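# Seat a loose rusty steel cup onto the empty plug

## Task

Pick up any one of the loose rusty steel cups and lower it over the plug of the fixture that has no cup, pressing it fully down. When you finish, the cups already on the other fixtures must still be sitting on them, and the hand must have released the cup.

## Robot and tools

Robot: two arms, left_arm and right_arm, each ending in a sixteen-motor, four-digit hand (index, middle, ring, thumb). right_arm has a right hand; left_arm has its mirror-image left hand. Calibrated bases in the scene frame: left_arm at (+0.034, +0.314, 0) m, right_arm at (+0.002, -0.364, 0) m, both facing nearly straight along +x. A two-camera stand is fixed behind the arms.

Scene frame: origin at table-top height, halfway between the nominal bases; +x points out over the table, +y toward left_arm, +z up. Image left/right does not match the arm names.

Hand point axes (right hand): +z runs along straight fingers toward the tips, +y comes out of the palm face, +x crosses the palm away from the thumb. On the left hand +x points toward the thumb instead. A rigid mast near the wrist on the palm side can collide with objects.

Tool execute_actions. Argument actions: a list of actions; each action is a list of up to 15 rows; each row lasts one control step of 1/30 s, and a shorter action repeats its final row until 15 steps have passed (0.5 s). Each row is exactly 48 numbers, all in [-1, 1], covering both arms even when one stays still:
1-6: left_arm dx, dy, dz, rx, ry, rz
7-22: left hand motor goals
23: left current_limit, 24: left speed
25-30: right_arm dx, dy, dz, rx, ry, rz
31-46: right hand motor goals
47: right current_limit, 48: right speed.

Arm numbers are offsets, not poses. They are measured along the scene-frame axes from the arm's Hand target as it stood when that action began; every row in the action refers to that same start, so rows do not add up within an action, but the next action starts from the new target, so repeating an offset keeps moving. Scale: 1.0 equals 0.6 m for dx, dy, dz and 180 degrees for rx, ry, rz, which together form one rotation vector turning about the Hand target position. Translations longer than 1.0 in total are shortened along their direction. Commanded orientation is clipped to within 40 degrees of the measured one each step.

Hand motor goals are absolute, not offsets: each number places one hinge between its two stops. Order for each hand: index_mcp, index_abd, index_pip, index_dip, middle_mcp, middle_abd, middle_pip, middle_dip, ring_mcp, ring_abd, ring_pip, ring_dip, thumb_cmc, thumb_axl, thumb_mcp, thumb_ipl. Moving toward -1 curls a finger toward the palm. Straight values: _mcp +0.75, _abd 0.00, _pip +0.58, _dip +0.70, thumb_cmc +0.71 (beside the palm; toward -1 swings it in front), thumb_axl +0.68, thumb_mcp +0.23, thumb_ipl +0.17. A 0 is a real goal; to keep a hand unchanged, resend its hand_goal, hand_current_limit and hand_speed. current_limit maps -1..+1 to 0..550 mA (floor 11 mA), starting at +0.4; very low values may leave fingers too weak to move. speed maps to (speed+1)/2 of 8.5 rad/s, starting at -0.6. Settings persist until rewritten. A finger only squeezes when its goal lies past the object's surface.

Argument cameras: list of names (cam_high, cam_low, cam_left_wrist, cam_right_wrist, or "all"); [] for none. Omitted or null gives all images only when actions is empty. An unknown name voids the call. Sending an empty actions list is a free look at the state.

Tool zoom_image: camera (one of the four names, which must be in the latest images) and region [x0, y0, x1, y1] in pixels from the top-left, no more than 504 wide or high. Images are 896x504.

Tool read_manual: section "licences" only; moves nothing.

Tool finished_scene: optional scene = 1; ends the scene for good. The cup must stay in place without the robot.

Results: end_effector_position (m) and end_effector_quat_wxyz per arm in the scene frame, possibly a few cm off; Hand target, the last commanded pose after clipping, from which the next offsets count. The hand often rests short of the target; resending zeros requests it again, and a persistent gap can be sent as an extra offset. Arms also sag under load, so aim higher if needed. Joint velocities may say "within noise". Joint torques include the arm's own weight (joints 3 and 4 wrap at ±28 N m), so they are unreliable contact signals. Per hand motor, in the order above: hand_goal, hand_measured, hand_current_ma (positive pushes toward -1), hand_state (moving, goal, blocked, overload). Step readings list some intermediate positions. Motor temperatures and remaining actions appear only when notable.

Cautions: do not drop the cup or release it while it moves; do not slam or shove hard against the table, fixtures or cups; nothing may fall or be left off the table. Keep the two arms and hands from touching each other. A hand motor at 495 mA or more for 5 s shuts down for 10 s. Arm motors heat when holding, stretched out or pushing into an unreachable pose; MOTOR HOT appears at 85 °C and the arm drops at 100 °C. Any arm stop costs time and discards hand commands sent meanwhile. To stop pressing into something, command the target back past the hand point. Objects may be nudged by outside pushes. The simulation keeps running while you think, with the robot holding its last command.

Each tool is called after "Request:" by a JSON object that holds its "method" and its "body", one argument or row to a line.

## Session

Request:
{"method": "execute_actions", "body": {
  "actions": []
}}

Scene clock: 0.00 s.
left_arm: end_effector_position=(+0.7554, +0.3491, +0.2638) hand_goal=(+0.754, +0.000, +0.576, +0.696, +0.754, +0.000, +0.576, +0.696, +0.754, +0.000, +0.576, +0.696, +0.714, +0.678, +0.226, +0.168) hand_measured=(+0.754, +0.000, +0.576, +0.696, +0.754, +0.000, +0.576, +0.696, +0.754, +0.000, +0.576, +0.696, +0.714, +0.678, +0.226, +0.168) hand_current_ma=(+0, +0, +0, +0, +0, +0, +0, +0, +0, +0, +0, +0, +0, +0, +0, +0) hand_state=(goal, goal, goal, goal, goal, goal, goal, goal, goal, goal, goal, goal, goal, goal, goal, goal) hand_current_limit=0.40 hand_speed=-0.60 end_effector_quat_wxyz=(+0.459, -0.163, +0.873, +0.005) | right_arm: end_effector_position=(+0.1540, -0.1521, +0.2182) hand_goal=(+0.754, +0.000, +0.576, +0.696, +0.754, +0.000, +0.576, +0.696, +0.754, +0.000, +0.576, +0.696, +0.714, +0.678, +0.226, +0.168) hand_measured=(+0.754, +0.000, +0.576, +0.696, +0.754, +0.000, +0.576, +0.696, +0.754, +0.000, +0.576, +0.696, +0.714, +0.678, +0.226, +0.168) hand_current_ma=(+0, +0, +0, +0, +0, +0, +0, +0, +0, +0, +0, +0, +0, +0, +0, +0) hand_state=(goal, goal, goal, goal, goal, goal, goal, goal, goal, goal, goal, goal, goal, goal, goal, goal) hand_current_limit=0.40 hand_speed=-0.60 end_effector_quat_wxyz=(+0.053, +0.798, +0.546, +0.249)
Joint positions: left_arm=[-0.107 1.826 1.718 -0.53 -0.247 -1.923] | right_arm=[1.544 0.897 0.766 -1.212 0.467 1.857]
Joint velocities: within noise
Joint torques (N m): no reading
Motor temperatures (°C): left_arm=[30 32 30 33 29 29] | right_arm=[33 32 30 28 27 30]
Heat: left arm: hottest wrist pitch 33 °C; right arm: hottest waist 33 °C.
Hand target: left_arm +0.7636, +0.3491, +0.2799; +0.476, -0.163, +0.864, +0.003 | right_arm +0.1550, -0.1441, +0.2305; +0.040, +0.797, +0.542, +0.261

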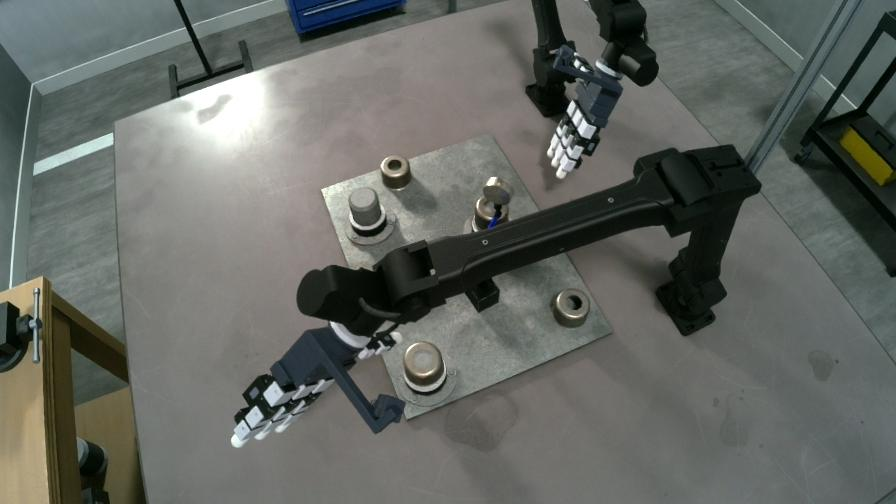

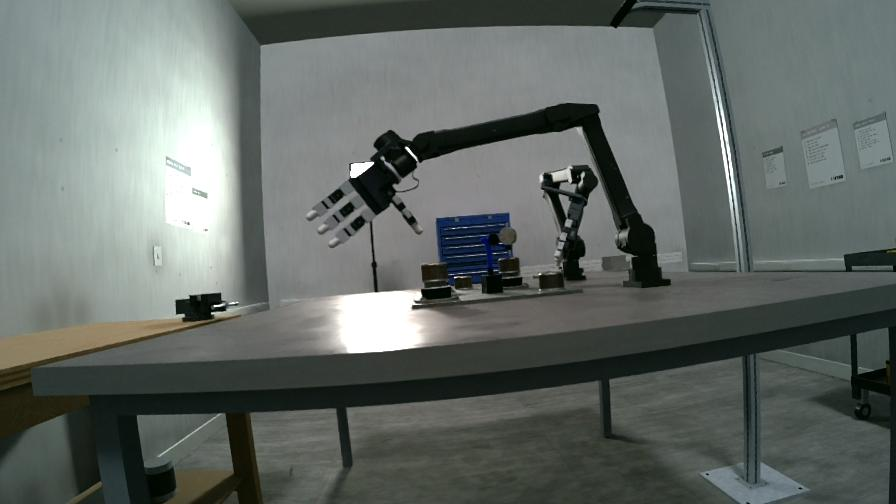

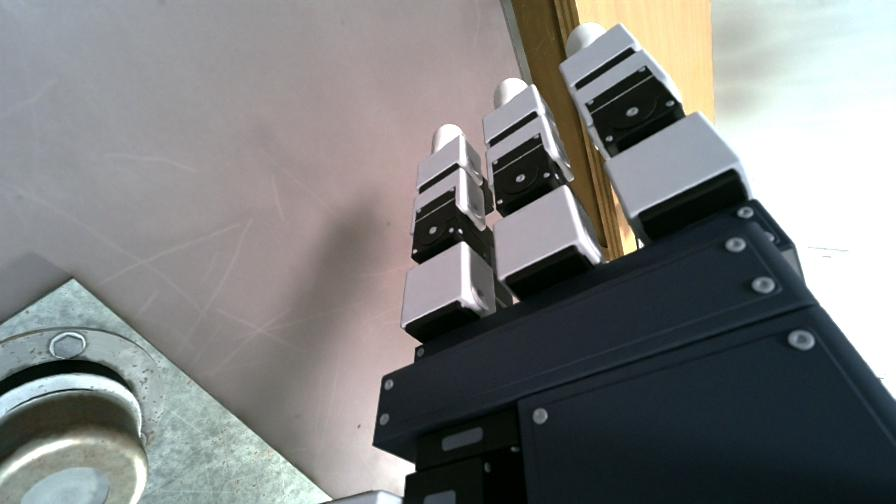

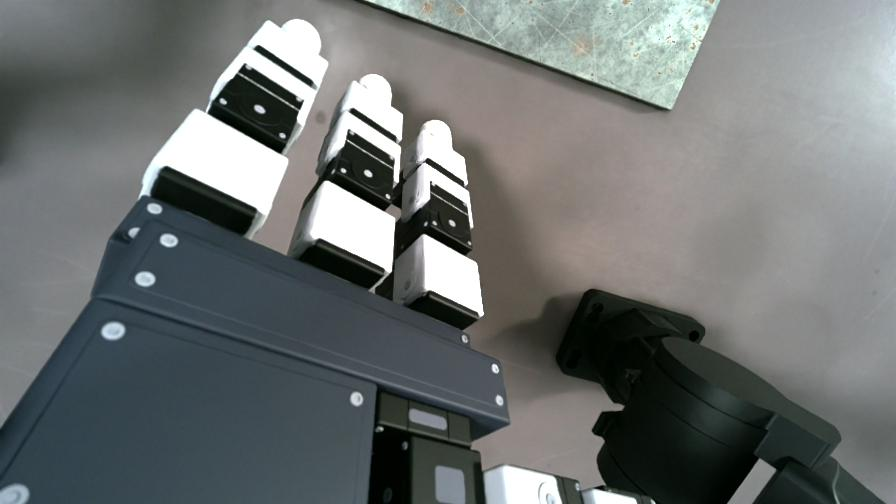

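Request:
{"method": "zoom_image", "body": {
  "camera": "cam_high",
  "region": [300, 120, 640, 430]
}}

Request:
{"method": "zoom_image", "body": {
  "camera": "cam_low",
  "region": [380, 190, 620, 320]
}}

Scaled by 1.482 from the camera's 896x504 image, which has a finer 1280x720 frame.

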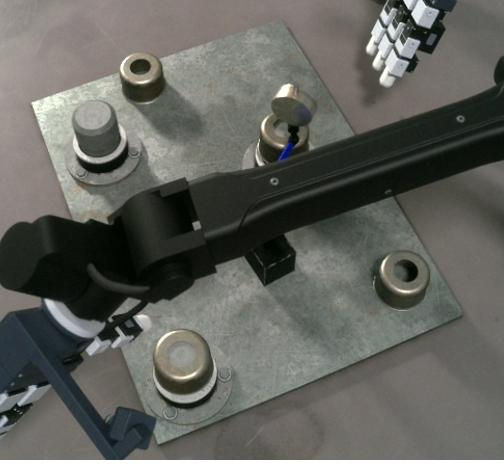

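Scaled by 2.100 from the camera's 896x504 image, which has a finer 1280x720 frame.

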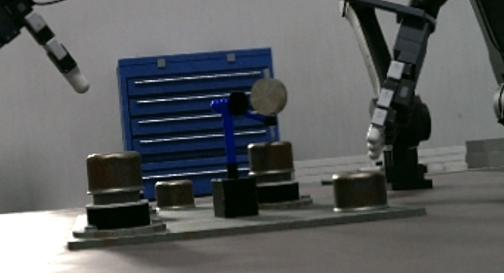

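Request:
{"method": "zoom_image", "body": {
  "camera": "cam_high",
  "region": [320, 140, 440, 260]
}}

Request:
{"method": "zoom_image", "body": {
  "camera": "cam_high",
  "region": [380, 310, 480, 410]
}}

Request:
{"method": "zoom_image", "body": {
  "camera": "cam_high",
  "region": [520, 260, 620, 360]
}}

Request:
{"method": "zoom_image", "body": {
  "camera": "cam_low",
  "region": [400, 240, 500, 310]
}}

Scaled by 4.200 from the camera's 896x504 image, which has a finer 1280x720 frame.

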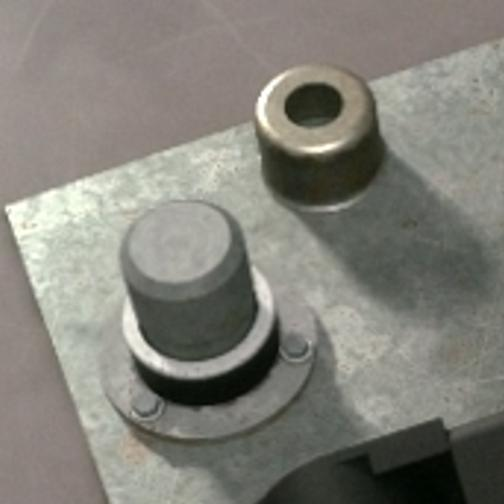

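Scaled by 5.040 from the camera's 896x504 image, which has a finer 1280x720 frame.

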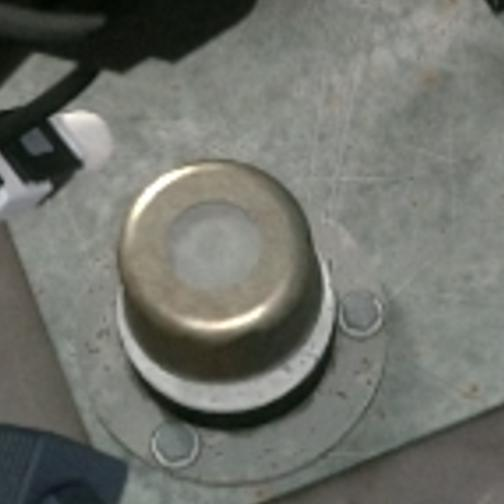

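Scaled by 5.040 from the camera's 896x504 image, which has a finer 1280x720 frame.

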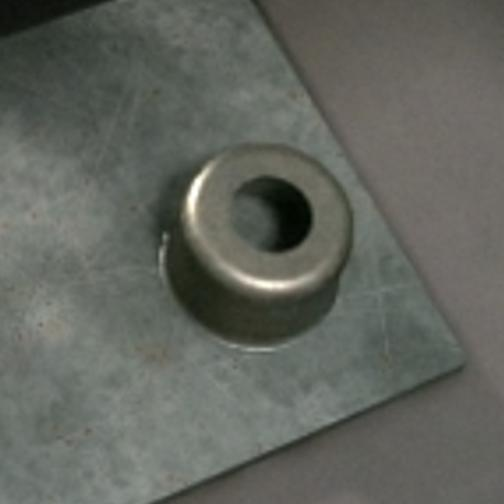

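Scaled by 5.040 from the camera's 896x504 image, which has a finer 1280x720 frame.

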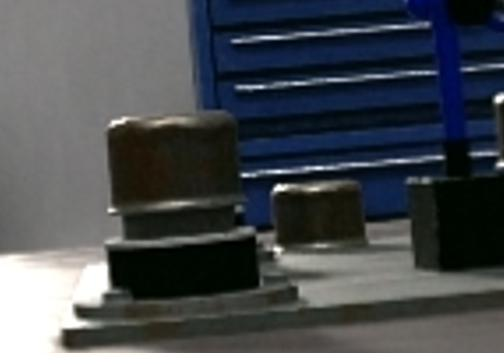

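Request:
{"method": "execute_actions", "body": {
  "actions": [
    [[-0.012,-0.124,-0.01,0,0,-0.158, 0.754,0,0.576,0.696,0.754,0,0.576,0.696,0.754,0,0.576,0.696,0.714,0.678,0.226,0.168,0.4,-0.6, 0.106,-0.046,0.042,0.0226,0.0927,-0.0955, -0.137,0,0.576,0.696,-0.137,0,0.576,0.696,0.48,0,0.576,0.696,-0.671,0.678,0.393,0.168,0.4,-0.6]],
    [[-0.012,-0.124,-0.01,0,0,-0.158, 0.754,0,0.576,0.696,0.754,0,0.576,0.696,0.754,0,0.576,0.696,0.714,0.678,0.226,0.168,0.4,-0.6, 0.106,-0.046,0.042,0.0226,0.0927,-0.0955, -0.137,0,0.576,0.696,-0.137,0,0.576,0.696,0.48,0,0.576,0.696,-0.671,0.678,0.393,0.168,0.4,-0.6]]
  ]
}}

Scene clock: 208.33 s.
left_arm: end_effector_position=(+0.7414, +0.1984, +0.2527) hand_goal=(+0.754, +0.000, +0.576, +0.696, +0.754, +0.000, +0.576, +0.696, +0.754, +0.000, +0.576, +0.696, +0.714, +0.678, +0.226, +0.168) hand_measured=(+0.752, +0.002, +0.574, +0.696, +0.752, +0.002, +0.574, +0.696, +0.752, +0.002, +0.574, +0.696, +0.712, +0.678, +0.224, +0.168) hand_current_ma=(-5, +6, -6, +0, -5, +6, -7, +0, -5, +8, -8, +0, -11, -3, -12, -2) hand_state=(goal, goal, goal, goal, goal, goal, goal, goal, goal, goal, goal, goal, goal, goal, goal, goal) hand_current_limit=0.40 hand_speed=-0.60 end_effector_quat_wxyz=(+0.410, +0.260, +0.844, -0.227) | right_arm: end_effector_position=(+0.2739, -0.2037, +0.2615) hand_goal=(-0.136, +0.000, +0.576, +0.696, -0.136, +0.000, +0.576, +0.696, +0.480, +0.000, +0.576, +0.696, -0.670, +0.678, +0.394, +0.168) hand_measured=(-0.126, +0.002, +0.578, +0.696, -0.126, +0.002, +0.578, +0.696, +0.480, +0.002, +0.578, +0.696, -0.668, +0.678, +0.386, +0.168) hand_current_ma=(+9, +0, +1, +0, +10, +0, +1, +0, +0, +0, +0, +0, +1, +0, -8, +0) hand_state=(goal, goal, goal, goal, goal, goal, goal, goal, goal, goal, goal, goal, goal, goal, goal, goal) hand_current_limit=0.40 hand_speed=-0.60 end_effector_quat_wxyz=(-0.088, +0.965, +0.246, +0.019)
Joint positions: left_arm=[-0.144 1.705 1.532 -0.536 0.534 -1.366] | right_arm=[0.707 1.181 1.22 -1.497 -0.142 1.782]
Joint torques (N m): left_arm=[0.32 -16.5 11.06 1.32 0.35 0.22] | right_arm=[1.2 -6.59 10.99 -0.31 -0.03 -0.23]
Motor temperatures (°C): left_arm=[30 36 40 32 29 29] | right_arm=[32 32 38 28 28 30]
Heat: left arm: hottest elbow 40 °C; right arm: hottest elbow 38 °C.
Hand target: left_arm +0.7492, +0.2003, +0.2679; +0.420, +0.268, +0.838, -0.224 | right_arm +0.2822, -0.1993, +0.2809; -0.096, +0.961, +0.256, +0.038
Off the commanded pose: left_arm 0.017 m, 2 deg | right_arm 0.021 m, 3 deg.
Step readings (end_effector_position of left_arm | right_arm):
0: (+0.7554, +0.3491, +0.2638) | (+0.1540, -0.1521, +0.2182)
1: (+0.7586, +0.3437, +0.2607) | (+0.1524, -0.1522, +0.2146)
2: (+0.7623, +0.3226, +0.2528) | (+0.1512, -0.1578, +0.2053)
4: (+0.7503, +0.2966, +0.2428) | (+0.1765, -0.1770, +0.2121)
8: (+0.7439, +0.2655, +0.2483) | (+0.2193, -0.1940, +0.2400)
15: (+0.7470, +0.2676, +0.2582) | (+0.2132, -0.1807, +0.2390)
16: (+0.7486, +0.2613, +0.2561) | (+0.2103, -0.1792, +0.2371)
17: (+0.7486, +0.2378, +0.2526) | (+0.2070, -0.1808, +0.2348)
19: (+0.7422, +0.2112, +0.2516) | (+0.2357, -0.1958, +0.2463)
23: (+0.7395, +0.1948, +0.2515) | (+0.2900, -0.2155, +0.2641)
30: (+0.7406, +0.1995, +0.2516) | (+0.2746, -0.2048, +0.2616)

Request:
{"method": "execute_actions", "body": {
  "actions": [
    [[0,0,0,0,0,0, 0.754,0,0.576,0.696,0.754,0,0.576,0.696,0.754,0,0.576,0.696,0.714,0.678,0.226,0.168,0.4,-0.6, 0.081,0.011,0.0125,0.0808,0.0497,-0.0366, -0.137,0,0.576,0.696,-0.137,0,0.576,0.696,0.48,0,0.576,0.696,-0.671,0.678,0.393,0.168,0.4,-0.6]],
    [[0,0,0,0,0,0, 0.754,0,0.576,0.696,0.754,0,0.576,0.696,0.754,0,0.576,0.696,0.714,0.678,0.226,0.168,0.4,-0.6, 0.081,0.011,0.0125,0.0808,0.0497,-0.0366, -0.137,0,0.576,0.696,-0.137,0,0.576,0.696,0.48,0,0.576,0.696,-0.671,0.678,0.393,0.168,0.4,-0.6]],
    [[0,0,0,0,0,0, 0.754,0,0.576,0.696,0.754,0,0.576,0.696,0.754,0,0.576,0.696,0.714,0.678,0.226,0.168,0.4,-0.6, 0.098,0,-0.054,0.0956,0.0153,-0.027, -0.137,0,0.576,0.696,-0.137,0,0.576,0.696,0.48,0,0.576,0.696,-0.671,0.678,0.393,0.168,0.4,-0.6]],
    [[0,0,0,0,0,0, 0.754,0,0.576,0.696,0.754,0,0.576,0.696,0.754,0,0.576,0.696,0.714,0.678,0.226,0.168,0.4,-0.6, 0.098,0,-0.03,0.0956,0.0153,-0.027, -0.137,0,0.576,0.696,-0.137,0,0.576,0.696,0.48,0,0.576,0.696,-0.671,0.678,0.393,0.168,0.4,-0.6]]
  ],
  "cameras": ["all"]
}}

Scene clock: 220.50 s.
left_arm: end_effector_position=(+0.7416, +0.1995, +0.2527) hand_goal=(+0.754, +0.000, +0.576, +0.696, +0.754, +0.000, +0.576, +0.696, +0.754, +0.000, +0.576, +0.696, +0.714, +0.678, +0.226, +0.168) hand_measured=(+0.752, +0.002, +0.574, +0.696, +0.752, +0.002, +0.574, +0.696, +0.752, +0.002, +0.574, +0.696, +0.712, +0.678, +0.224, +0.168) hand_current_ma=(-5, +6, -6, +0, -5, +6, -7, +0, -5, +8, -8, +0, -11, -3, -12, -2) hand_state=(goal, goal, goal, goal, goal, goal, goal, goal, goal, goal, goal, goal, goal, goal, goal, goal) hand_current_limit=0.40 hand_speed=-0.60 end_effector_quat_wxyz=(+0.410, +0.260, +0.844, -0.227) | right_arm: end_effector_position=(+0.4790, -0.1900, +0.2236) hand_goal=(-0.136, +0.000, +0.576, +0.696, -0.136, +0.000, +0.576, +0.696, +0.480, +0.000, +0.576, +0.696, -0.670, +0.678, +0.394, +0.168) hand_measured=(-0.138, +0.002, +0.576, +0.696, -0.138, +0.000, +0.576, +0.696, +0.472, +0.002, +0.574, +0.696, -0.670, +0.678, +0.392, +0.168) hand_current_ma=(-1, +0, +0, +0, -1, +0, +0, +0, -6, +0, -1, +0, +0, +0, -2, +0) hand_state=(goal, goal, goal, goal, goal, goal, goal, goal, goal, goal, goal, goal, goal, goal, goal, goal) hand_current_limit=0.40 hand_speed=-0.60 end_effector_quat_wxyz=(-0.624, +0.780, -0.008, -0.047)
Joint positions: left_arm=[-0.142 1.705 1.532 -0.536 0.534 -1.366] | right_arm=[0.053 1.729 1.523 -1.433 -1.351 1.587]
Joint torques (N m): left_arm=[0.03 -16.56 11.1 1.28 0.35 0.21] | right_arm=[1.55 -14.21 11.08 0.47 -1.17 -0.15]
Heat: left arm: hottest elbow 41 °C; right arm: hottest elbow 39 °C.
Hand target: left_arm +0.7492, +0.2003, +0.2679; +0.420, +0.268, +0.838, -0.224 | right_arm +0.4970, -0.1861, +0.2455; -0.629, +0.777, +0.021, -0.015
Off the commanded pose: left_arm 0.017 m, 2 deg | right_arm 0.029 m, 5 deg.
Step readings (end_effector_position of left_arm | right_arm):
0: (+0.7416, +0.1995, +0.2527) | (+0.2739, -0.2037, +0.2615)
1: (+0.7416, +0.1995, +0.2527) | (+0.2721, -0.1985, +0.2600)
2: (+0.7416, +0.1995, +0.2527) | (+0.2676, -0.1844, +0.2588)
4: (+0.7416, +0.1995, +0.2527) | (+0.2882, -0.1865, +0.2655)
8: (+0.7416, +0.1995, +0.2527) | (+0.3305, -0.2079, +0.2717)
15: (+0.7416, +0.1995, +0.2527) | (+0.3213, -0.2019, +0.2692)
16: (+0.7416, +0.1995, +0.2527) | (+0.3190, -0.1937, +0.2697)
17: (+0.7416, +0.1995, +0.2527) | (+0.3149, -0.1749, +0.2761)
19: (+0.7416, +0.1995, +0.2527) | (+0.3369, -0.1729, +0.2845)
23: (+0.7416, +0.1995, +0.2527) | (+0.3780, -0.1974, +0.2804)
30: (+0.7416, +0.1995, +0.2527) | (+0.3709, -0.1954, +0.2745)
31: (+0.7416, +0.1995, +0.2527) | (+0.3705, -0.1866, +0.2763)
32: (+0.7416, +0.1995, +0.2527) | (+0.3732, -0.1658, +0.2850)
34: (+0.7416, +0.1995, +0.2527) | (+0.3928, -0.1660, +0.2844)
38: (+0.7416, +0.1995, +0.2527) | (+0.4217, -0.1977, +0.2581)
45: (+0.7416, +0.1995, +0.2527) | (+0.4258, -0.1963, +0.2464)
46: (+0.7416, +0.1995, +0.2527) | (+0.4268, -0.1886, +0.2497)
47: (+0.7416, +0.1995, +0.2527) | (+0.4321, -0.1697, +0.2639)
49: (+0.7416, +0.1995, +0.2527) | (+0.4519, -0.1675, +0.2664)
53: (+0.7416, +0.1995, +0.2527) | (+0.4773, -0.1916, +0.2363)
60: (+0.7416, +0.1995, +0.2527) | (+0.4811, -0.1959, +0.2236)

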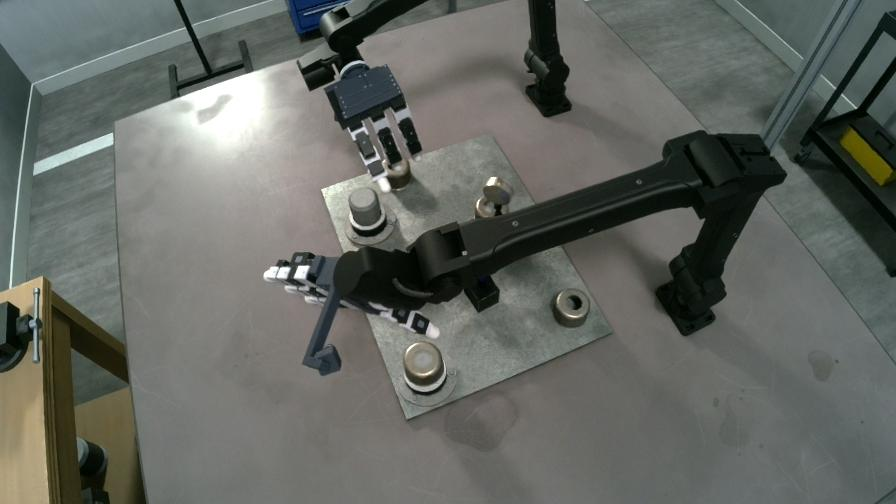

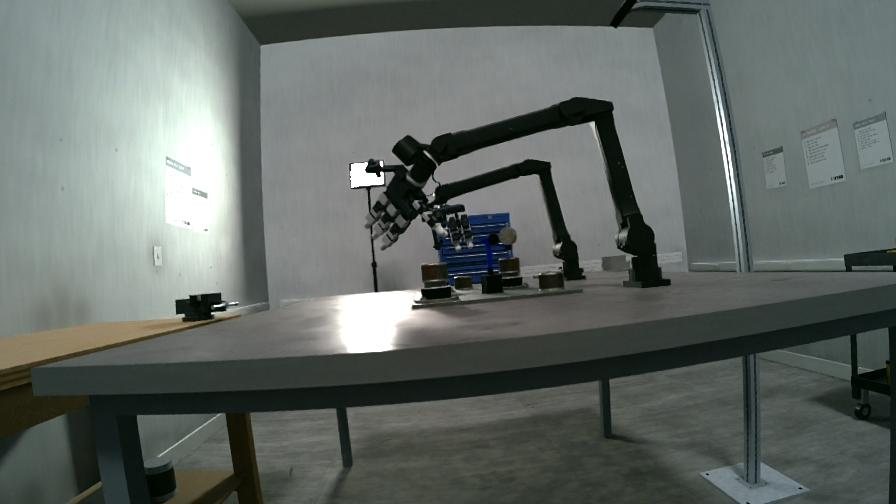

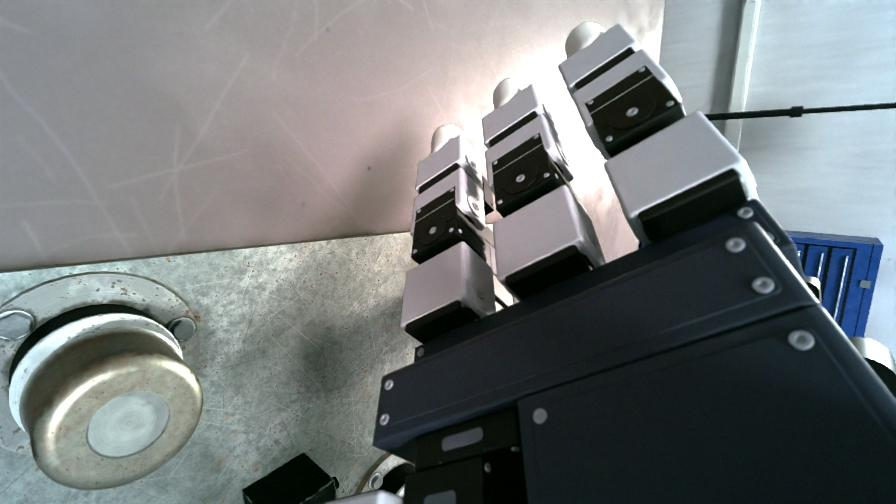

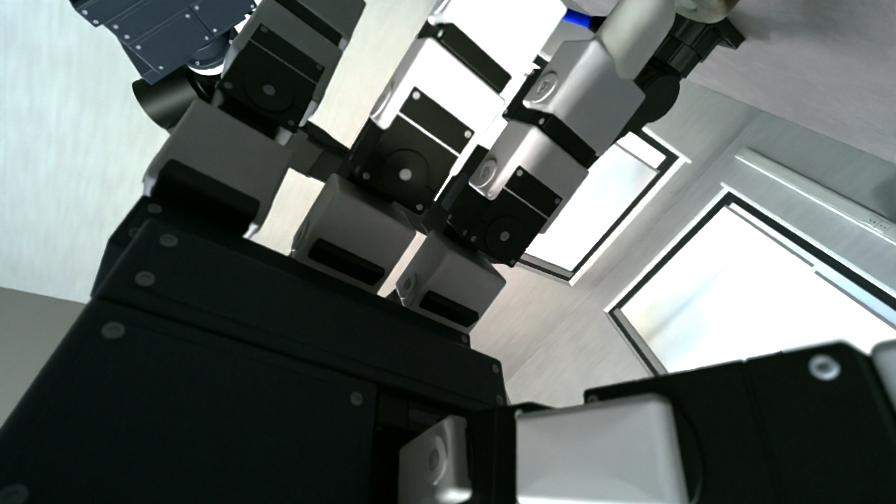

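Request:
{"method": "zoom_image", "body": {
  "camera": "cam_high",
  "region": [310, 50, 460, 250]
}}

Request:
{"method": "zoom_image", "body": {
  "camera": "cam_low",
  "region": [360, 180, 560, 310]
}}

Scaled by 2.520 from the camera's 896x504 image, which has a finer 1280x720 frame.

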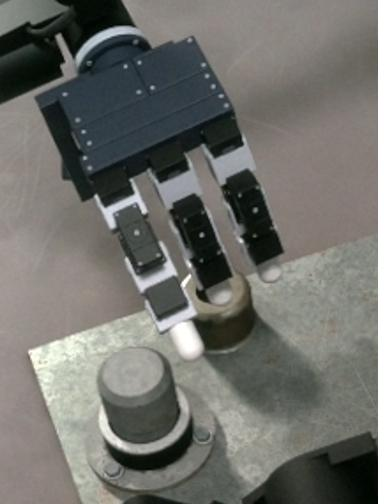

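Scaled by 2.520 from the camera's 896x504 image, which has a finer 1280x720 frame.

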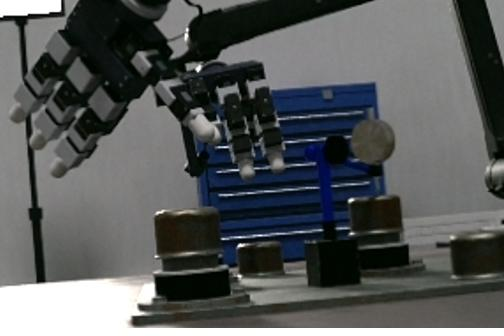

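Request:
{"method": "execute_actions", "body": {
  "actions": [
    [[0,0,0,0,0,0, 0.754,0,0.576,0.696,0.754,0,0.576,0.696,0.754,0,0.576,0.696,0.714,0.678,0.226,0.168,0.4,-0.6, 0.033,0,-0.06,0,-0.027,0, -0.137,0,0.576,0.696,-0.137,0,0.576,0.696,0.48,0,0.576,0.696,-0.671,0.678,0.393,0.168,0.4,-0.6]],
    [[0,0,0,0,0,0, 0.754,0,0.576,0.696,0.754,0,0.576,0.696,0.754,0,0.576,0.696,0.714,0.678,0.226,0.168,0.4,-0.6, 0,0,-0.1,0,0,0, -0.137,0,0.576,0.696,-0.137,0,0.576,0.696,0.48,0,0.576,0.696,-0.671,0.678,0.393,0.168,0.4,-0.6]]
  ],
  "cameras": ["all"]
}}

Request:
{"method": "zoom_image", "body": {
  "camera": "cam_high",
  "region": [330, 90, 450, 250]
}}

Request:
{"method": "zoom_image", "body": {
  "camera": "cam_low",
  "region": [400, 220, 500, 310]
}}

Scene clock: 253.47 s.
left_arm: end_effector_position=(+0.7416, +0.1995, +0.2527) hand_goal=(+0.754, +0.000, +0.576, +0.696, +0.754, +0.000, +0.576, +0.696, +0.754, +0.000, +0.576, +0.696, +0.714, +0.678, +0.226, +0.168) hand_measured=(+0.752, +0.002, +0.574, +0.696, +0.752, +0.002, +0.574, +0.696, +0.752, +0.002, +0.574, +0.696, +0.712, +0.678, +0.224, +0.168) hand_current_ma=(-5, +6, -6, +0, -5, +6, -7, +0, -5, +8, -8, +0, -11, -3, -12, -2) hand_state=(goal, goal, goal, goal, goal, goal, goal, goal, goal, goal, goal, goal, goal, goal, goal, goal) hand_current_limit=0.40 hand_speed=-0.60 end_effector_quat_wxyz=(+0.410, +0.260, +0.844, -0.227) | right_arm: end_effector_position=(+0.5151, -0.1918, +0.1495) hand_goal=(-0.136, +0.000, +0.576, +0.696, -0.136, +0.000, +0.576, +0.696, +0.480, +0.000, +0.576, +0.696, -0.670, +0.678, +0.394, +0.168) hand_measured=(-0.138, +0.002, +0.576, +0.696, -0.138, +0.002, +0.576, +0.696, +0.472, +0.002, +0.574, +0.696, -0.668, +0.678, +0.392, +0.168) hand_current_ma=(-1, +0, +0, +0, -1, +0, +0, +0, -6, +0, -1, +0, +0, +0, -2, +0) hand_state=(goal, goal, goal, goal, goal, goal, goal, goal, goal, goal, goal, goal, goal, goal, goal, goal) hand_current_limit=0.40 hand_speed=-0.60 end_effector_quat_wxyz=(-0.627, +0.778, +0.042, +0.016)
Joint positions: left_arm=[-0.142 1.705 1.532 -0.536 0.534 -1.366] | right_arm=[0.045 1.799 1.427 -1.137 -1.356 1.555]
Joint torques (N m): left_arm=[0.21 -16.44 11.11 1.29 0.36 0.22] | right_arm=[1.49 -14.62 7.15 0.96 -0.87 0.08]
Heat: left arm: hottest elbow 43 °C; right arm: hottest elbow 39 °C.
Hand target: left_arm +0.7492, +0.2003, +0.2679; +0.420, +0.268, +0.838, -0.224 | right_arm +0.5168, -0.1861, +0.1495; -0.627, +0.777, +0.047, +0.017
Off the commanded pose: left_arm 0.017 m, 2 deg | right_arm 0.006 m, 1 deg.
Step readings (end_effector_position of left_arm | right_arm):
0: (+0.7416, +0.1995, +0.2527) | (+0.4790, -0.1900, +0.2236)
1: (+0.7416, +0.1995, +0.2527) | (+0.4803, -0.1892, +0.2233)
2: (+0.7416, +0.1995, +0.2527) | (+0.4873, -0.1889, +0.2221)
4: (+0.7416, +0.1995, +0.2527) | (+0.4982, -0.1884, +0.2198)
8: (+0.7416, +0.1995, +0.2527) | (+0.5081, -0.1887, +0.2184)
15: (+0.7416, +0.1995, +0.2527) | (+0.5113, -0.1909, +0.2183)
16: (+0.7416, +0.1995, +0.2527) | (+0.5117, -0.1907, +0.2155)
17: (+0.7416, +0.1995, +0.2527) | (+0.5136, -0.1911, +0.2102)
19: (+0.7416, +0.1995, +0.2527) | (+0.5117, -0.1920, +0.1925)
23: (+0.7416, +0.1995, +0.2527) | (+0.5112, -0.1928, +0.1592)
30: (+0.7416, +0.1995, +0.2527) | (+0.5151, -0.1926, +0.1495)

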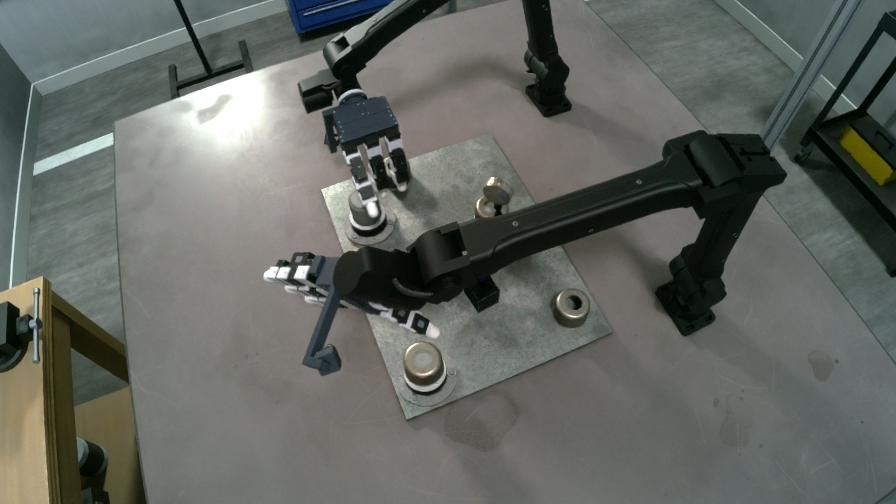

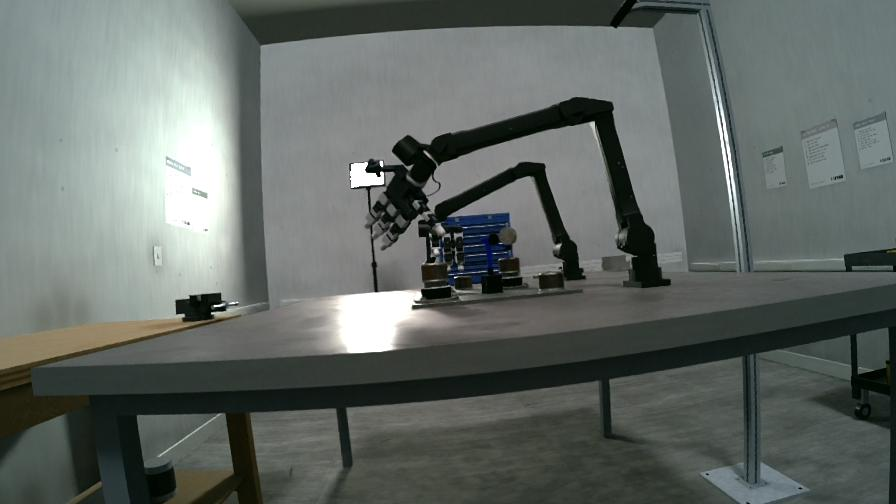

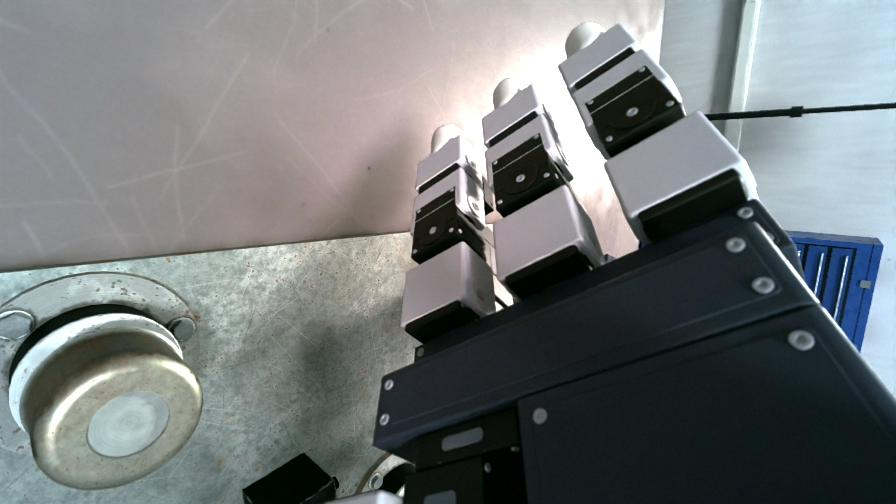

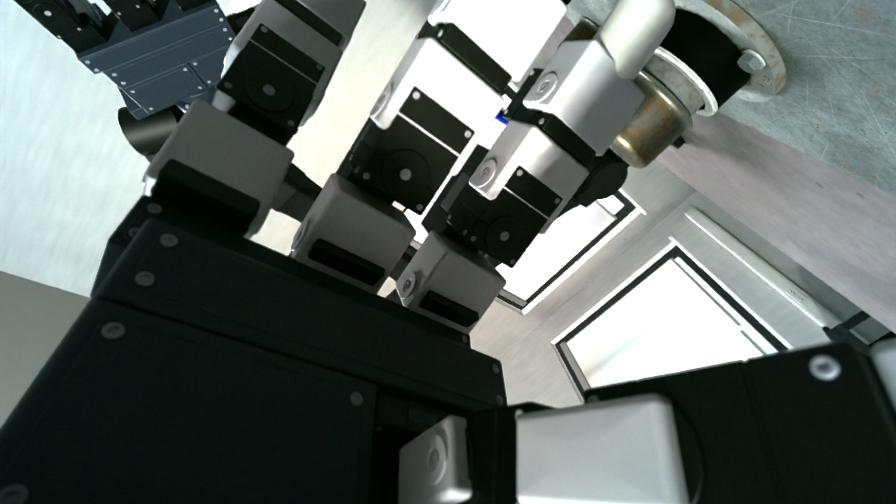

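Scaled by 3.150 from the camera's 896x504 image, which has a finer 1280x720 frame.

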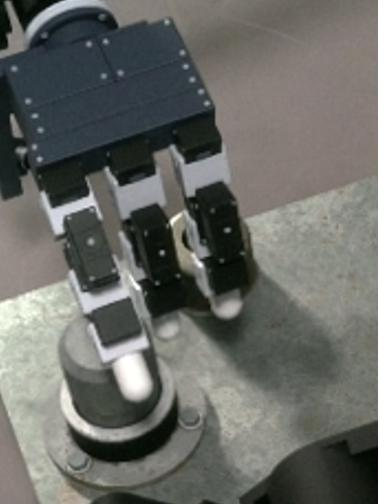

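Scaled by 5.040 from the camera's 896x504 image, which has a finer 1280x720 frame.

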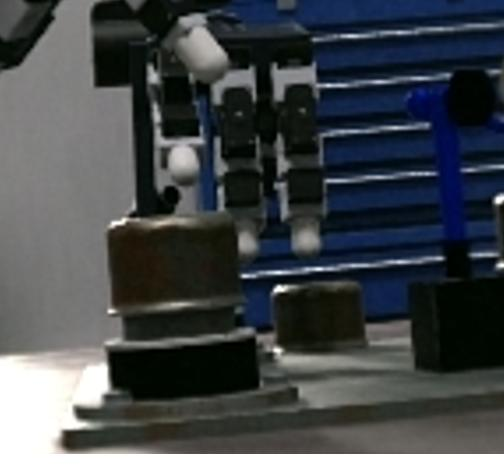

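Request:
{"method": "execute_actions", "body": {
  "actions": [
    [[0,0,0,0,0,0, 0.754,0,0.576,0.696,0.754,0,0.576,0.696,0.754,0,0.576,0.696,0.714,0.678,0.226,0.168,0.4,-0.6, -0.07,0,-0.02,0,0,0, -0.137,0,0.576,0.696,-0.137,0,0.576,0.696,0.48,0,0.576,0.696,-0.671,0.678,0.393,0.168,0.4,-0.6]],
    [[0,0,0,0,0,0, 0.754,0,0.576,0.696,0.754,0,0.576,0.696,0.754,0,0.576,0.696,0.714,0.678,0.226,0.168,0.4,-0.6, 0,0,-0.02,0,0,0, -0.137,0,0.576,0.696,-0.137,0,0.576,0.696,0.48,0,0.576,0.696,-0.671,0.678,0.393,0.168,0.4,-0.6]]
  ],
  "cameras": ["cam_high","cam_low","cam_right_wrist"]
}}

Request:
{"method": "zoom_image", "body": {
  "camera": "cam_high",
  "region": [330, 90, 450, 250]
}}

Request:
{"method": "zoom_image", "body": {
  "camera": "cam_low",
  "region": [400, 220, 500, 310]
}}

Scene clock: 273.10 s.
left_arm: end_effector_position=(+0.7416, +0.1995, +0.2527) hand_goal=(+0.754, +0.000, +0.576, +0.696, +0.754, +0.000, +0.576, +0.696, +0.754, +0.000, +0.576, +0.696, +0.714, +0.678, +0.226, +0.168) hand_measured=(+0.752, +0.002, +0.574, +0.696, +0.752, +0.002, +0.574, +0.696, +0.752, +0.002, +0.574, +0.696, +0.712, +0.678, +0.224, +0.168) hand_current_ma=(-5, +6, -6, +0, -5, +6, -7, +0, -5, +8, -8, +0, -11, -3, -12, -2) hand_state=(goal, goal, goal, goal, goal, goal, goal, goal, goal, goal, goal, goal, goal, goal, goal, goal) hand_current_limit=0.40 hand_speed=-0.60 end_effector_quat_wxyz=(+0.410, +0.260, +0.844, -0.227) | right_arm: end_effector_position=(+0.4759, -0.1880, +0.1259) hand_goal=(-0.136, +0.000, +0.576, +0.696, -0.136, +0.000, +0.576, +0.696, +0.480, +0.000, +0.576, +0.696, -0.670, +0.678, +0.394, +0.168) hand_measured=(-0.138, +0.000, +0.576, +0.696, -0.138, +0.000, +0.576, +0.696, +0.472, +0.000, +0.574, +0.696, -0.670, +0.678, +0.392, +0.168) hand_current_ma=(-1, +0, +0, +0, -1, +0, +0, +0, -6, +0, +0, +0, +0, +0, -2, +0) hand_state=(goal, goal, goal, goal, goal, goal, goal, goal, goal, goal, goal, goal, goal, goal, goal, goal) hand_current_limit=0.40 hand_speed=-0.60 end_effector_quat_wxyz=(-0.628, +0.777, +0.047, +0.017)
Joint positions: left_arm=[-0.142 1.705 1.532 -0.536 0.534 -1.366] | right_arm=[0.056 1.729 1.259 -1.019 -1.357 1.569]
Joint torques (N m): left_arm=[0.09 -16.56 11.1 1.32 0.34 0.22] | right_arm=[1.38 -13.45 6.11 0.99 -0.8 0.11]
Heat: left arm: hottest elbow 43 °C; right arm: hottest elbow 39 °C.
Hand target: left_arm +0.7492, +0.2003, +0.2679; +0.420, +0.268, +0.838, -0.224 | right_arm +0.4748, -0.1861, +0.1255; -0.627, +0.777, +0.047, +0.017
Off the commanded pose: left_arm 0.017 m, 2 deg | right_arm 0.002 m, 0 deg.
Step readings (end_effector_position of left_arm | right_arm):
0: (+0.7416, +0.1995, +0.2527) | (+0.5151, -0.1918, +0.1495)
1: (+0.7416, +0.1995, +0.2527) | (+0.5146, -0.1917, +0.1474)
2: (+0.7416, +0.1995, +0.2527) | (+0.5084, -0.1928, +0.1444)
4: (+0.7416, +0.1995, +0.2527) | (+0.4842, -0.1930, +0.1367)
8: (+0.7416, +0.1995, +0.2527) | (+0.4691, -0.1884, +0.1295)
15: (+0.7416, +0.1995, +0.2527) | (+0.4742, -0.1867, +0.1307)
16: (+0.7416, +0.1995, +0.2527) | (+0.4748, -0.1866, +0.1307)
17: (+0.7416, +0.1995, +0.2527) | (+0.4758, -0.1866, +0.1302)
19: (+0.7416, +0.1995, +0.2527) | (+0.4756, -0.1866, +0.1280)
23: (+0.7416, +0.1995, +0.2527) | (+0.4753, -0.1873, +0.1259)
30: (+0.7416, +0.1995, +0.2527) | (+0.4759, -0.1880, +0.1259)
Images, in order (width x height): cam_high 896x504, cam_low 896x504, cam_right_wrist 896x504.

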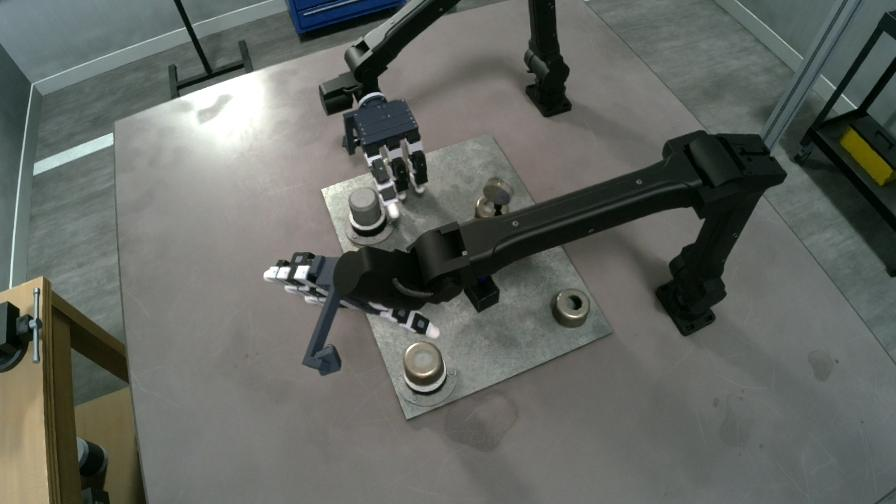

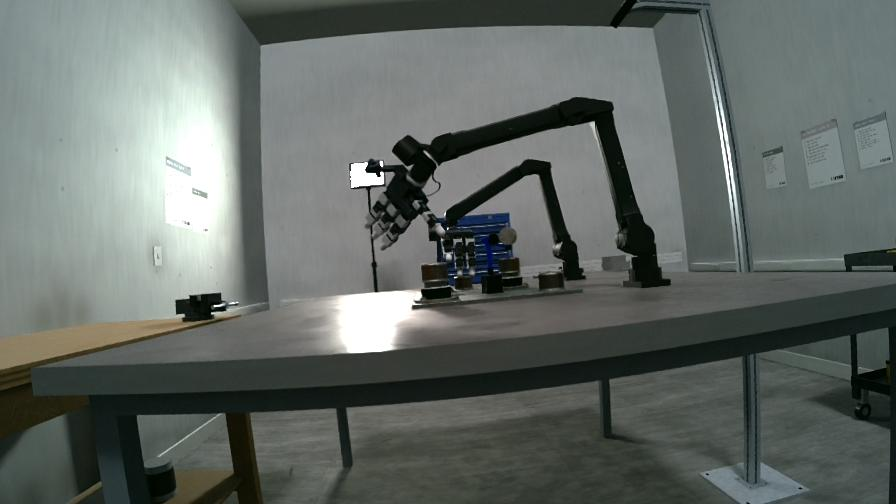

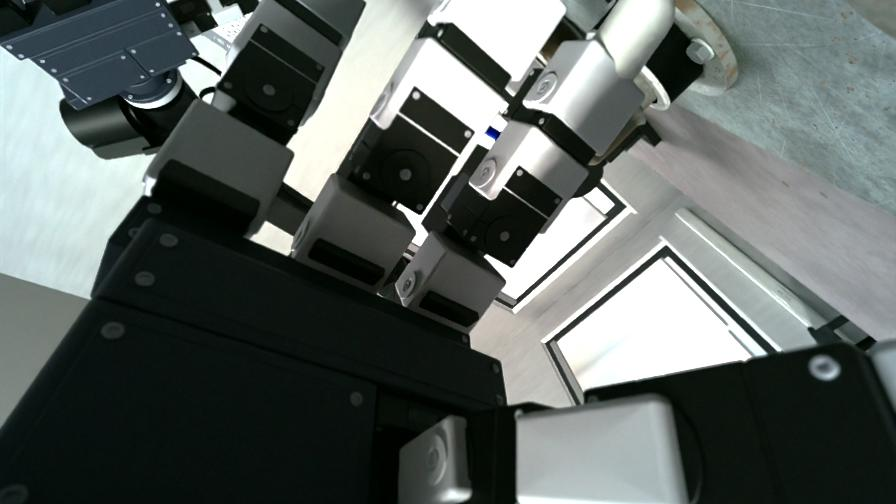

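Scaled by 3.150 from the camera's 896x504 image, which has a finer 1280x720 frame.

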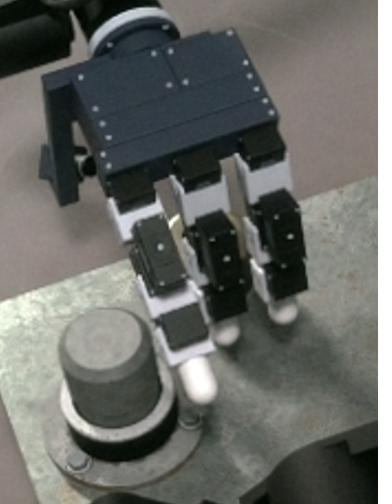

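Scaled by 5.040 from the camera's 896x504 image, which has a finer 1280x720 frame.

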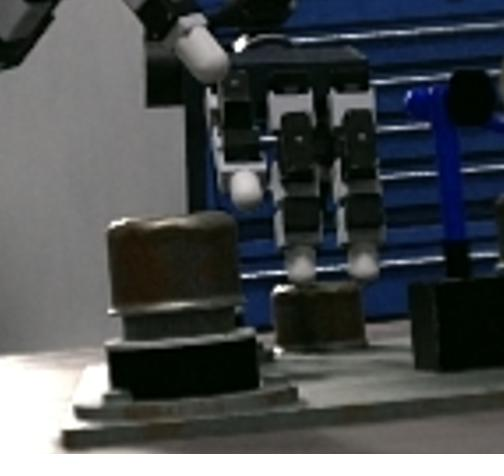

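Request:
{"method": "execute_actions", "body": {
  "actions": [
    [[0,0,0,0,0,0, 0.754,0,0.576,0.696,0.754,0,0.576,0.696,0.754,0,0.576,0.696,0.714,0.678,0.226,0.168,0.4,-0.6, 0.0,-0.0133,-0.025,0,0.027,0, -0.137,0,0.576,0.696,-0.137,0,0.576,0.696,0.48,0,0.576,0.696,-0.671,0.678,0.393,0.168,0.4,-0.6]],
    [[0,0,0,0,0,0, 0.754,0,0.576,0.696,0.754,0,0.576,0.696,0.754,0,0.576,0.696,0.714,0.678,0.226,0.168,0.4,-0.6, 0,0,-0.05,0,0,0, -0.137,0,0.576,0.696,-0.137,0,0.576,0.696,0.48,0,0.576,0.696,-0.671,0.678,0.393,0.168,0.4,-0.6]]
  ],
  "cameras": ["cam_high","cam_low","cam_right_wrist"]
}}

Request:
{"method": "zoom_image", "body": {
  "camera": "cam_high",
  "region": [330, 90, 450, 250]
}}

Request:
{"method": "zoom_image", "body": {
  "camera": "cam_low",
  "region": [400, 220, 500, 310]
}}

Scene clock: 291.40 s.
left_arm: end_effector_position=(+0.7416, +0.1995, +0.2527) hand_goal=(+0.754, +0.000, +0.576, +0.696, +0.754, +0.000, +0.576, +0.696, +0.754, +0.000, +0.576, +0.696, +0.714, +0.678, +0.226, +0.168) hand_measured=(+0.752, +0.002, +0.574, +0.696, +0.752, +0.002, +0.574, +0.696, +0.752, +0.002, +0.574, +0.696, +0.712, +0.678, +0.224, +0.168) hand_current_ma=(-5, +6, -6, +0, -5, +6, -7, +0, -5, +8, -8, +0, -11, -3, -12, -2) hand_state=(goal, goal, goal, goal, goal, goal, goal, goal, goal, goal, goal, goal, goal, goal, goal, goal) hand_current_limit=0.40 hand_speed=-0.60 end_effector_quat_wxyz=(+0.410, +0.260, +0.844, -0.227) | right_arm: end_effector_position=(+0.4654, -0.1888, +0.0864) hand_goal=(-0.136, +0.000, +0.576, +0.696, -0.136, +0.000, +0.576, +0.696, +0.480, +0.000, +0.576, +0.696, -0.670, +0.678, +0.394, +0.168) hand_measured=(-0.138, +0.000, +0.576, +0.696, -0.138, +0.000, +0.576, +0.696, +0.472, +0.000, +0.574, +0.696, -0.670, +0.678, +0.392, +0.168) hand_current_ma=(-1, +0, +0, +0, -1, +0, +0, +0, -6, +0, +0, +0, +0, +0, -2, +0) hand_state=(goal, goal, goal, goal, goal, goal, goal, goal, goal, goal, goal, goal, goal, goal, goal, goal) hand_current_limit=0.40 hand_speed=-0.60 end_effector_quat_wxyz=(-0.627, +0.778, +0.017, -0.028)
Joint positions: left_arm=[-0.142 1.705 1.532 -0.536 0.534 -1.366] | right_arm=[0.056 1.816 1.259 -1.082 -1.357 1.524]
Joint torques (N m): left_arm=[0.26 -16.56 11.11 1.28 0.35 0.22] | right_arm=[0.32 -12.45 6.56 0.69 -0.94 -0.19]
Heat: left arm: hottest elbow 43 °C; right arm: hottest elbow 37 °C.
Hand target: left_arm +0.7492, +0.2003, +0.2679; +0.420, +0.268, +0.838, -0.224 | right_arm +0.4748, -0.1941, +0.0805; -0.629, +0.777, +0.021, -0.015
Off the commanded pose: left_arm 0.017 m, 2 deg | right_arm 0.012 m, 2 deg.
Step readings (end_effector_position of left_arm | right_arm):
0: (+0.7416, +0.1995, +0.2527) | (+0.4759, -0.1880, +0.1259)
1: (+0.7416, +0.1995, +0.2527) | (+0.4750, -0.1881, +0.1260)
2: (+0.7416, +0.1995, +0.2527) | (+0.4727, -0.1882, +0.1247)
4: (+0.7416, +0.1995, +0.2527) | (+0.4666, -0.1892, +0.1210)
8: (+0.7416, +0.1995, +0.2527) | (+0.4618, -0.1895, +0.1104)
15: (+0.7416, +0.1995, +0.2527) | (+0.4601, -0.1897, +0.1070)
16: (+0.7416, +0.1995, +0.2527) | (+0.4602, -0.1897, +0.1063)
17: (+0.7416, +0.1995, +0.2527) | (+0.4620, -0.1896, +0.1046)
19: (+0.7416, +0.1995, +0.2527) | (+0.4648, -0.1888, +0.0992)
23: (+0.7416, +0.1995, +0.2527) | (+0.4654, -0.1888, +0.0886)
30: (+0.7416, +0.1995, +0.2527) | (+0.4654, -0.1888, +0.0864)
Images, in order (width x height): cam_high 896x504, cam_low 896x504, cam_right_wrist 896x504.

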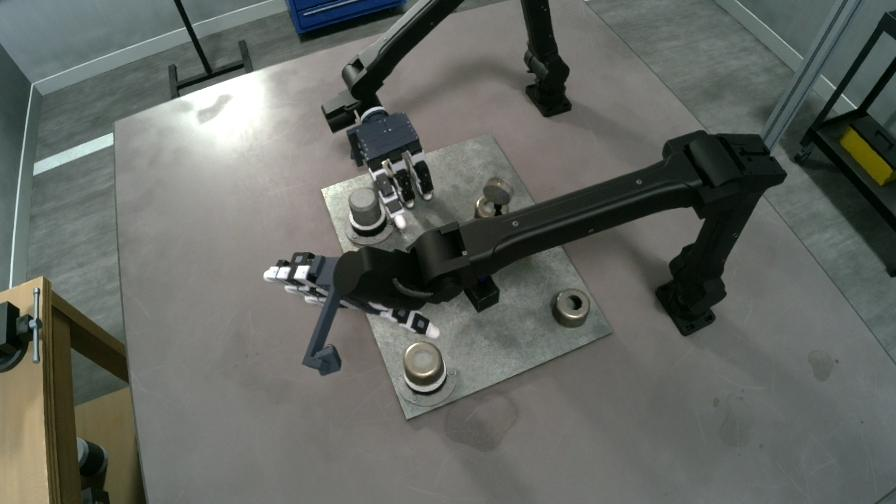

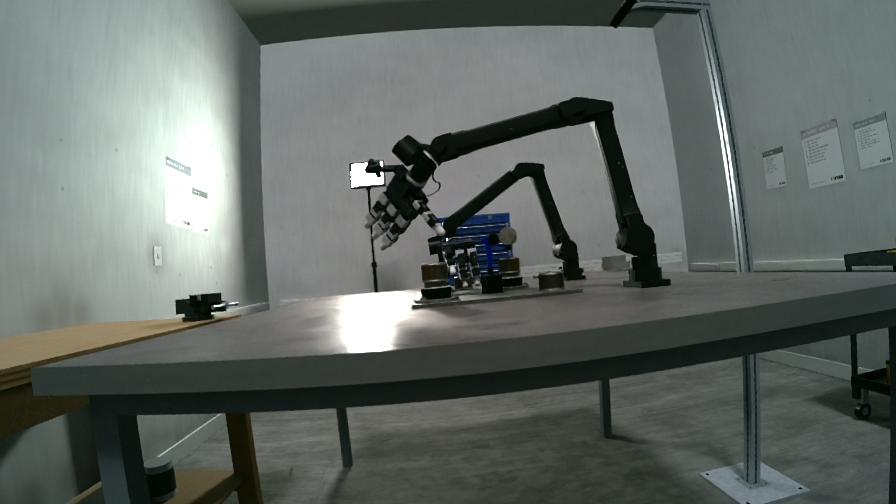

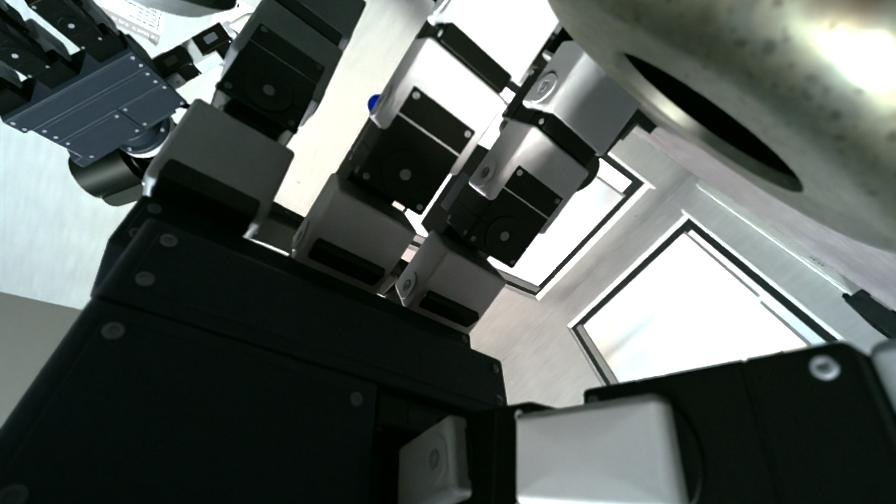

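Scaled by 3.150 from the camera's 896x504 image, which has a finer 1280x720 frame.

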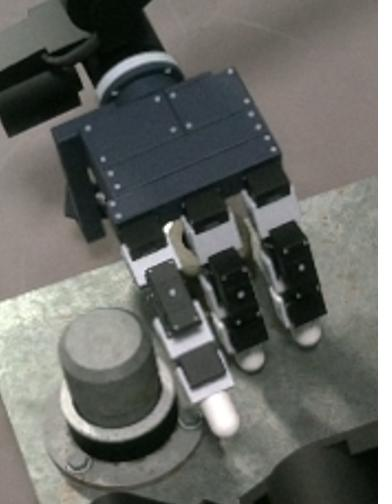

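Scaled by 5.040 from the camera's 896x504 image, which has a finer 1280x720 frame.

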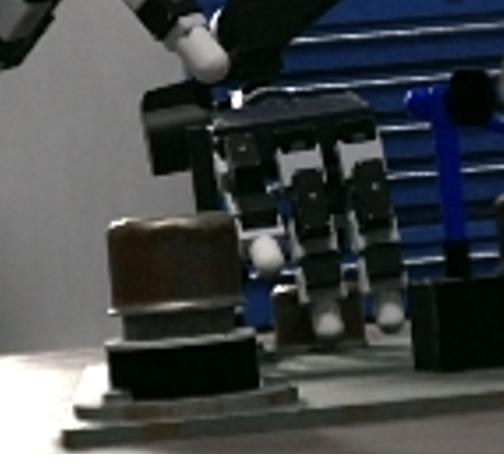

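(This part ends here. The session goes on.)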